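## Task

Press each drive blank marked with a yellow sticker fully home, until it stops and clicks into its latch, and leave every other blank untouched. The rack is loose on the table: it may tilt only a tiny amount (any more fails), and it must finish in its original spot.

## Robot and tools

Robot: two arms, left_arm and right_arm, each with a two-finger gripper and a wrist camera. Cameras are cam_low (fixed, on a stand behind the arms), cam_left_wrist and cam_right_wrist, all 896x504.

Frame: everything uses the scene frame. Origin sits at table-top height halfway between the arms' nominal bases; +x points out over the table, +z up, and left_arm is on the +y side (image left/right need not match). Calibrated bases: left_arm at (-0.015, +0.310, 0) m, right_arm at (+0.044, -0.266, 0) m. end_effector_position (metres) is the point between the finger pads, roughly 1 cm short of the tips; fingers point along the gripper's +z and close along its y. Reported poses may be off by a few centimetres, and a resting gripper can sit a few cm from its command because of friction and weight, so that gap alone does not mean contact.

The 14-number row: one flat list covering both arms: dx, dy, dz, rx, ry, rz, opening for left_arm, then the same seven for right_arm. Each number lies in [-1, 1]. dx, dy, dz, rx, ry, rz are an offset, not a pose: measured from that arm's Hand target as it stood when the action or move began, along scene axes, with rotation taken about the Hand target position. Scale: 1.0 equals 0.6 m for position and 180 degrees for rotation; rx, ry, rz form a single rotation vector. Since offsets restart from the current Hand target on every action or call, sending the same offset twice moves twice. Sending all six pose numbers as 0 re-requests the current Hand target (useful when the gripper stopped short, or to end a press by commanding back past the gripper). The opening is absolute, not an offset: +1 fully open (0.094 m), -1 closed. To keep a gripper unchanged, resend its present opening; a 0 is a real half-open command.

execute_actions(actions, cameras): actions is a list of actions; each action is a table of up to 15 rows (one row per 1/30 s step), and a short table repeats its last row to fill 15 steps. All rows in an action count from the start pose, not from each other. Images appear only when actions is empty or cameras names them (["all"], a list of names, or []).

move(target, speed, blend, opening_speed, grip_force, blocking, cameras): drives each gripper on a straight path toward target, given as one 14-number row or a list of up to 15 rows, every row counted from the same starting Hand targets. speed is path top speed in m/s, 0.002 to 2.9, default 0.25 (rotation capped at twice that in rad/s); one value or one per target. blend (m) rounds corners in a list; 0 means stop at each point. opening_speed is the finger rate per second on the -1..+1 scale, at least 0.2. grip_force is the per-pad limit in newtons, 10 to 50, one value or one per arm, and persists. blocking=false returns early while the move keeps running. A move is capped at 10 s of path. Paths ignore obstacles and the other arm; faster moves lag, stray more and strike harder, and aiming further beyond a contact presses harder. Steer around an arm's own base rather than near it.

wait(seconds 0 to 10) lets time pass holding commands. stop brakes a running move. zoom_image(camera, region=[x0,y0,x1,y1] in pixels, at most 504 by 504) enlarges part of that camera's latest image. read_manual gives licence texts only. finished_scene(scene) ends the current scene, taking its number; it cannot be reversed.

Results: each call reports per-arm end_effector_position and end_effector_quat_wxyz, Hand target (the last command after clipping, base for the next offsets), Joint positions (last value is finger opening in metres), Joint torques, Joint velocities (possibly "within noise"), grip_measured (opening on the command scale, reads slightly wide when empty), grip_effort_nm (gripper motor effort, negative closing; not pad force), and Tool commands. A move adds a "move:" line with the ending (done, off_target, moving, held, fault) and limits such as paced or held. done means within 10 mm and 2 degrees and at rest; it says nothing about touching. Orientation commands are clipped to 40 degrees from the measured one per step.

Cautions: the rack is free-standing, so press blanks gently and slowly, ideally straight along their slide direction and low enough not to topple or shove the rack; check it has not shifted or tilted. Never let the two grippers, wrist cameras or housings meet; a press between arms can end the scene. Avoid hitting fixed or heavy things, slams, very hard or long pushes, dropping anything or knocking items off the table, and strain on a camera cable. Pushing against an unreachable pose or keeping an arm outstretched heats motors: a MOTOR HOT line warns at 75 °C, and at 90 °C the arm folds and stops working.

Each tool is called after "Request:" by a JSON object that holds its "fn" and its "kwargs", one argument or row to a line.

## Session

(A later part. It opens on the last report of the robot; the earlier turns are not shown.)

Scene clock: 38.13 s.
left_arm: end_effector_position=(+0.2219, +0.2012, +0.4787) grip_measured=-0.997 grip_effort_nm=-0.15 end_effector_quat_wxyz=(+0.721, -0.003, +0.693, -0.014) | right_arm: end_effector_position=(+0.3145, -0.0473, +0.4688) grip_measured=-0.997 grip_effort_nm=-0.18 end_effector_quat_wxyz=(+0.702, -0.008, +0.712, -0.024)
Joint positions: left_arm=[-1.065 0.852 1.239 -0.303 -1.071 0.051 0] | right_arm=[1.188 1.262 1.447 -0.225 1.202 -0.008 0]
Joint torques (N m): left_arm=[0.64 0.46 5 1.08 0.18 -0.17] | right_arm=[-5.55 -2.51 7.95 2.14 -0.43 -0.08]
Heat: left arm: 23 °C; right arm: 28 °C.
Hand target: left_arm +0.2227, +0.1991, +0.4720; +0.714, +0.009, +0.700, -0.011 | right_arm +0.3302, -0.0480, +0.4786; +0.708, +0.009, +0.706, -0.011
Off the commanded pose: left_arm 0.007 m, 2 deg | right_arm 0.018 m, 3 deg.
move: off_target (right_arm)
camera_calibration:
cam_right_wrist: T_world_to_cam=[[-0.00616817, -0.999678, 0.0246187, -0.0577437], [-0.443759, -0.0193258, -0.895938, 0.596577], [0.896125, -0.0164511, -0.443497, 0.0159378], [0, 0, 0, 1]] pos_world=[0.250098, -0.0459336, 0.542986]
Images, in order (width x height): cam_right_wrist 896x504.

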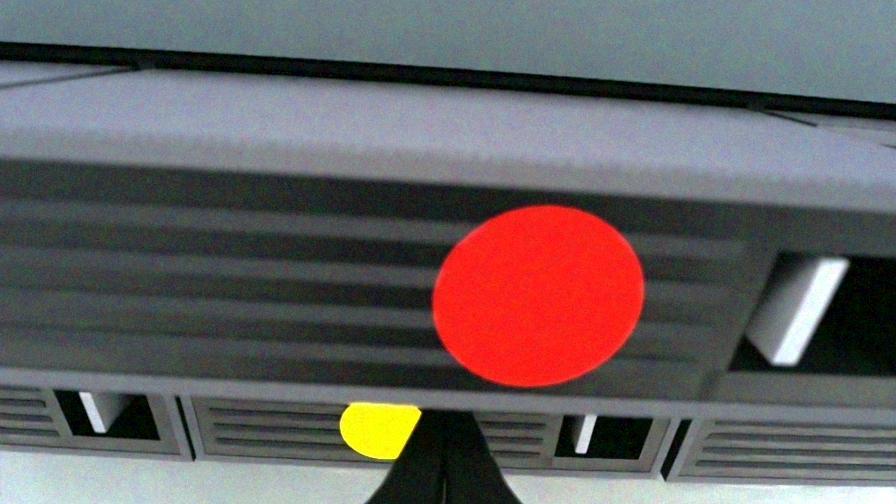

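Request:
{"fn": "move", "kwargs": {
  "target": [0,0,0,0,0,0,-1,0.013,0,0,0,0,0,-1],
  "speed": 0.04
}}

Request:
{"fn": "move", "kwargs": {
  "target": [0,0,0,0,0,0,-1,-0.16,-0.01,0.0,0,0,0,-1],
  "cameras": ["all"],
  "speed": 0.15
}}

Scene clock: 39.63 s.
left_arm: end_effector_position=(+0.2219, +0.2012, +0.4787) grip_measured=-0.997 grip_effort_nm=-0.15 end_effector_quat_wxyz=(+0.721, -0.003, +0.693, -0.014) | right_arm: end_effector_position=(+0.3150, -0.0473, +0.4691) grip_measured=-0.997 grip_effort_nm=-0.18 end_effector_quat_wxyz=(+0.702, -0.009, +0.712, -0.023)
Joint positions: left_arm=[-1.065 0.852 1.239 -0.303 -1.071 0.051 0] | right_arm=[1.185 1.262 1.448 -0.225 1.197 -0.008 0]
Joint torques (N m): left_arm=[0.65 0.44 5.05 1.09 0.19 -0.16] | right_arm=[-7.87 -1.87 8.2 2.19 -0.63 -0.08]
Heat: left arm: 23 °C; right arm: 28 °C.
Hand target: left_arm +0.2227, +0.1991, +0.4720; +0.714, +0.009, +0.700, -0.011 | right_arm +0.3379, -0.0479, +0.4786; +0.708, +0.009, +0.706, -0.011
Off the commanded pose: left_arm 0.007 m, 2 deg | right_arm 0.025 m, 3 deg.
move: off_target (right_arm)

Scene clock: 41.50 s.
left_arm: end_effector_position=(+0.2219, +0.2012, +0.4787) grip_measured=-0.997 grip_effort_nm=-0.15 end_effector_quat_wxyz=(+0.721, -0.003, +0.693, -0.014) | right_arm: end_effector_position=(+0.2443, -0.0499, +0.4799) grip_measured=-0.997 grip_effort_nm=-0.18 end_effector_quat_wxyz=(+0.707, +0.005, +0.707, -0.009)
Joint positions: left_arm=[-1.065 0.852 1.239 -0.303 -1.071 0.051 0] | right_arm=[1.482 1.203 1.433 -0.223 1.495 -0.013 0]
Joint torques (N m): left_arm=[0.62 0.43 4.98 1.08 0.18 -0.16] | right_arm=[0.9 -4.6 4.42 1.51 0.11 -0.09]
Heat: left arm: 23 °C; right arm: 28 °C.
Hand target: left_arm +0.2227, +0.1991, +0.4720; +0.714, +0.009, +0.700, -0.011 | right_arm +0.2420, -0.0541, +0.4787; +0.708, +0.009, +0.706, -0.010
Off the commanded pose: left_arm 0.007 m, 2 deg | right_arm 0.005 m, 0 deg.
move: done
camera_calibration:
cam_left_wrist: T_world_to_cam=[[-0.024323, -0.99963, 0.0122089, 0.200001], [-0.399575, -0.00147356, -0.916699, 0.561702], [0.916378, -0.0271753, -0.399391, 0.0831335], [0, 0, 0, 1]] pos_world=[0.153125, 0.203014, 0.545672]
cam_right_wrist: T_world_to_cam=[[-0.00509088, -0.999877, -0.0148114, -0.042364], [-0.429618, 0.0155619, -0.902877, 0.576986], [0.902996, 0.0017668, -0.429644, 0.0762822], [0, 0, 0, 1]] pos_world=[0.178785, -0.0514725, 0.553094]

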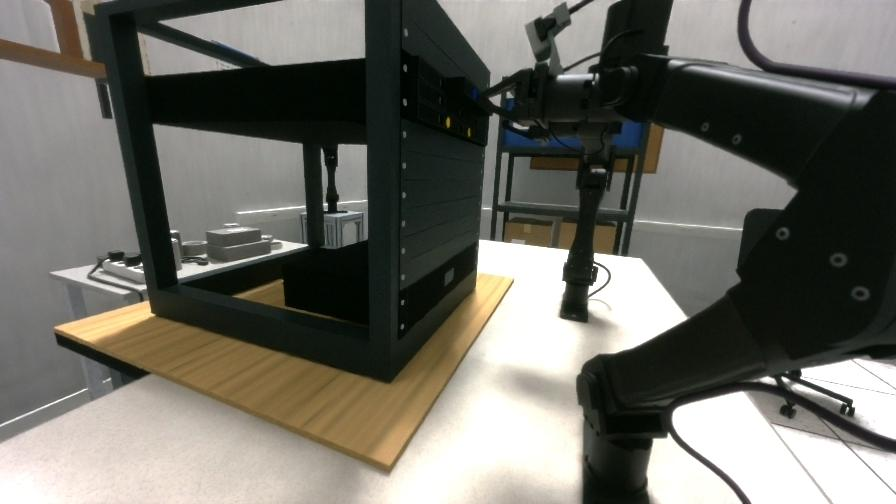

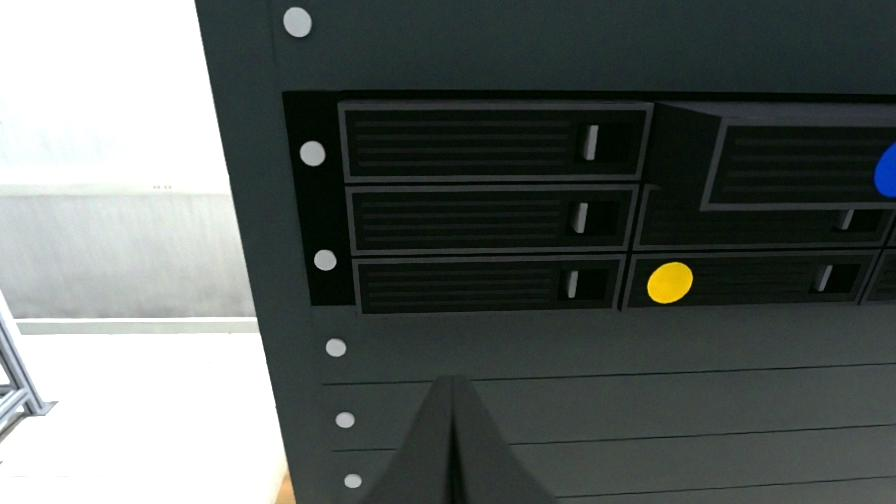

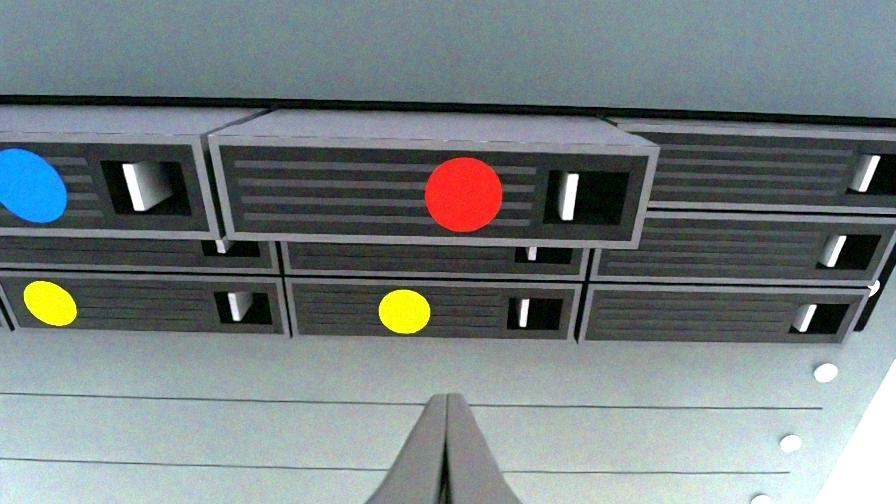

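Request:
{"fn": "finished_scene", "kwargs": {
  "scene": 2
}}

The scene is finished: the task was done.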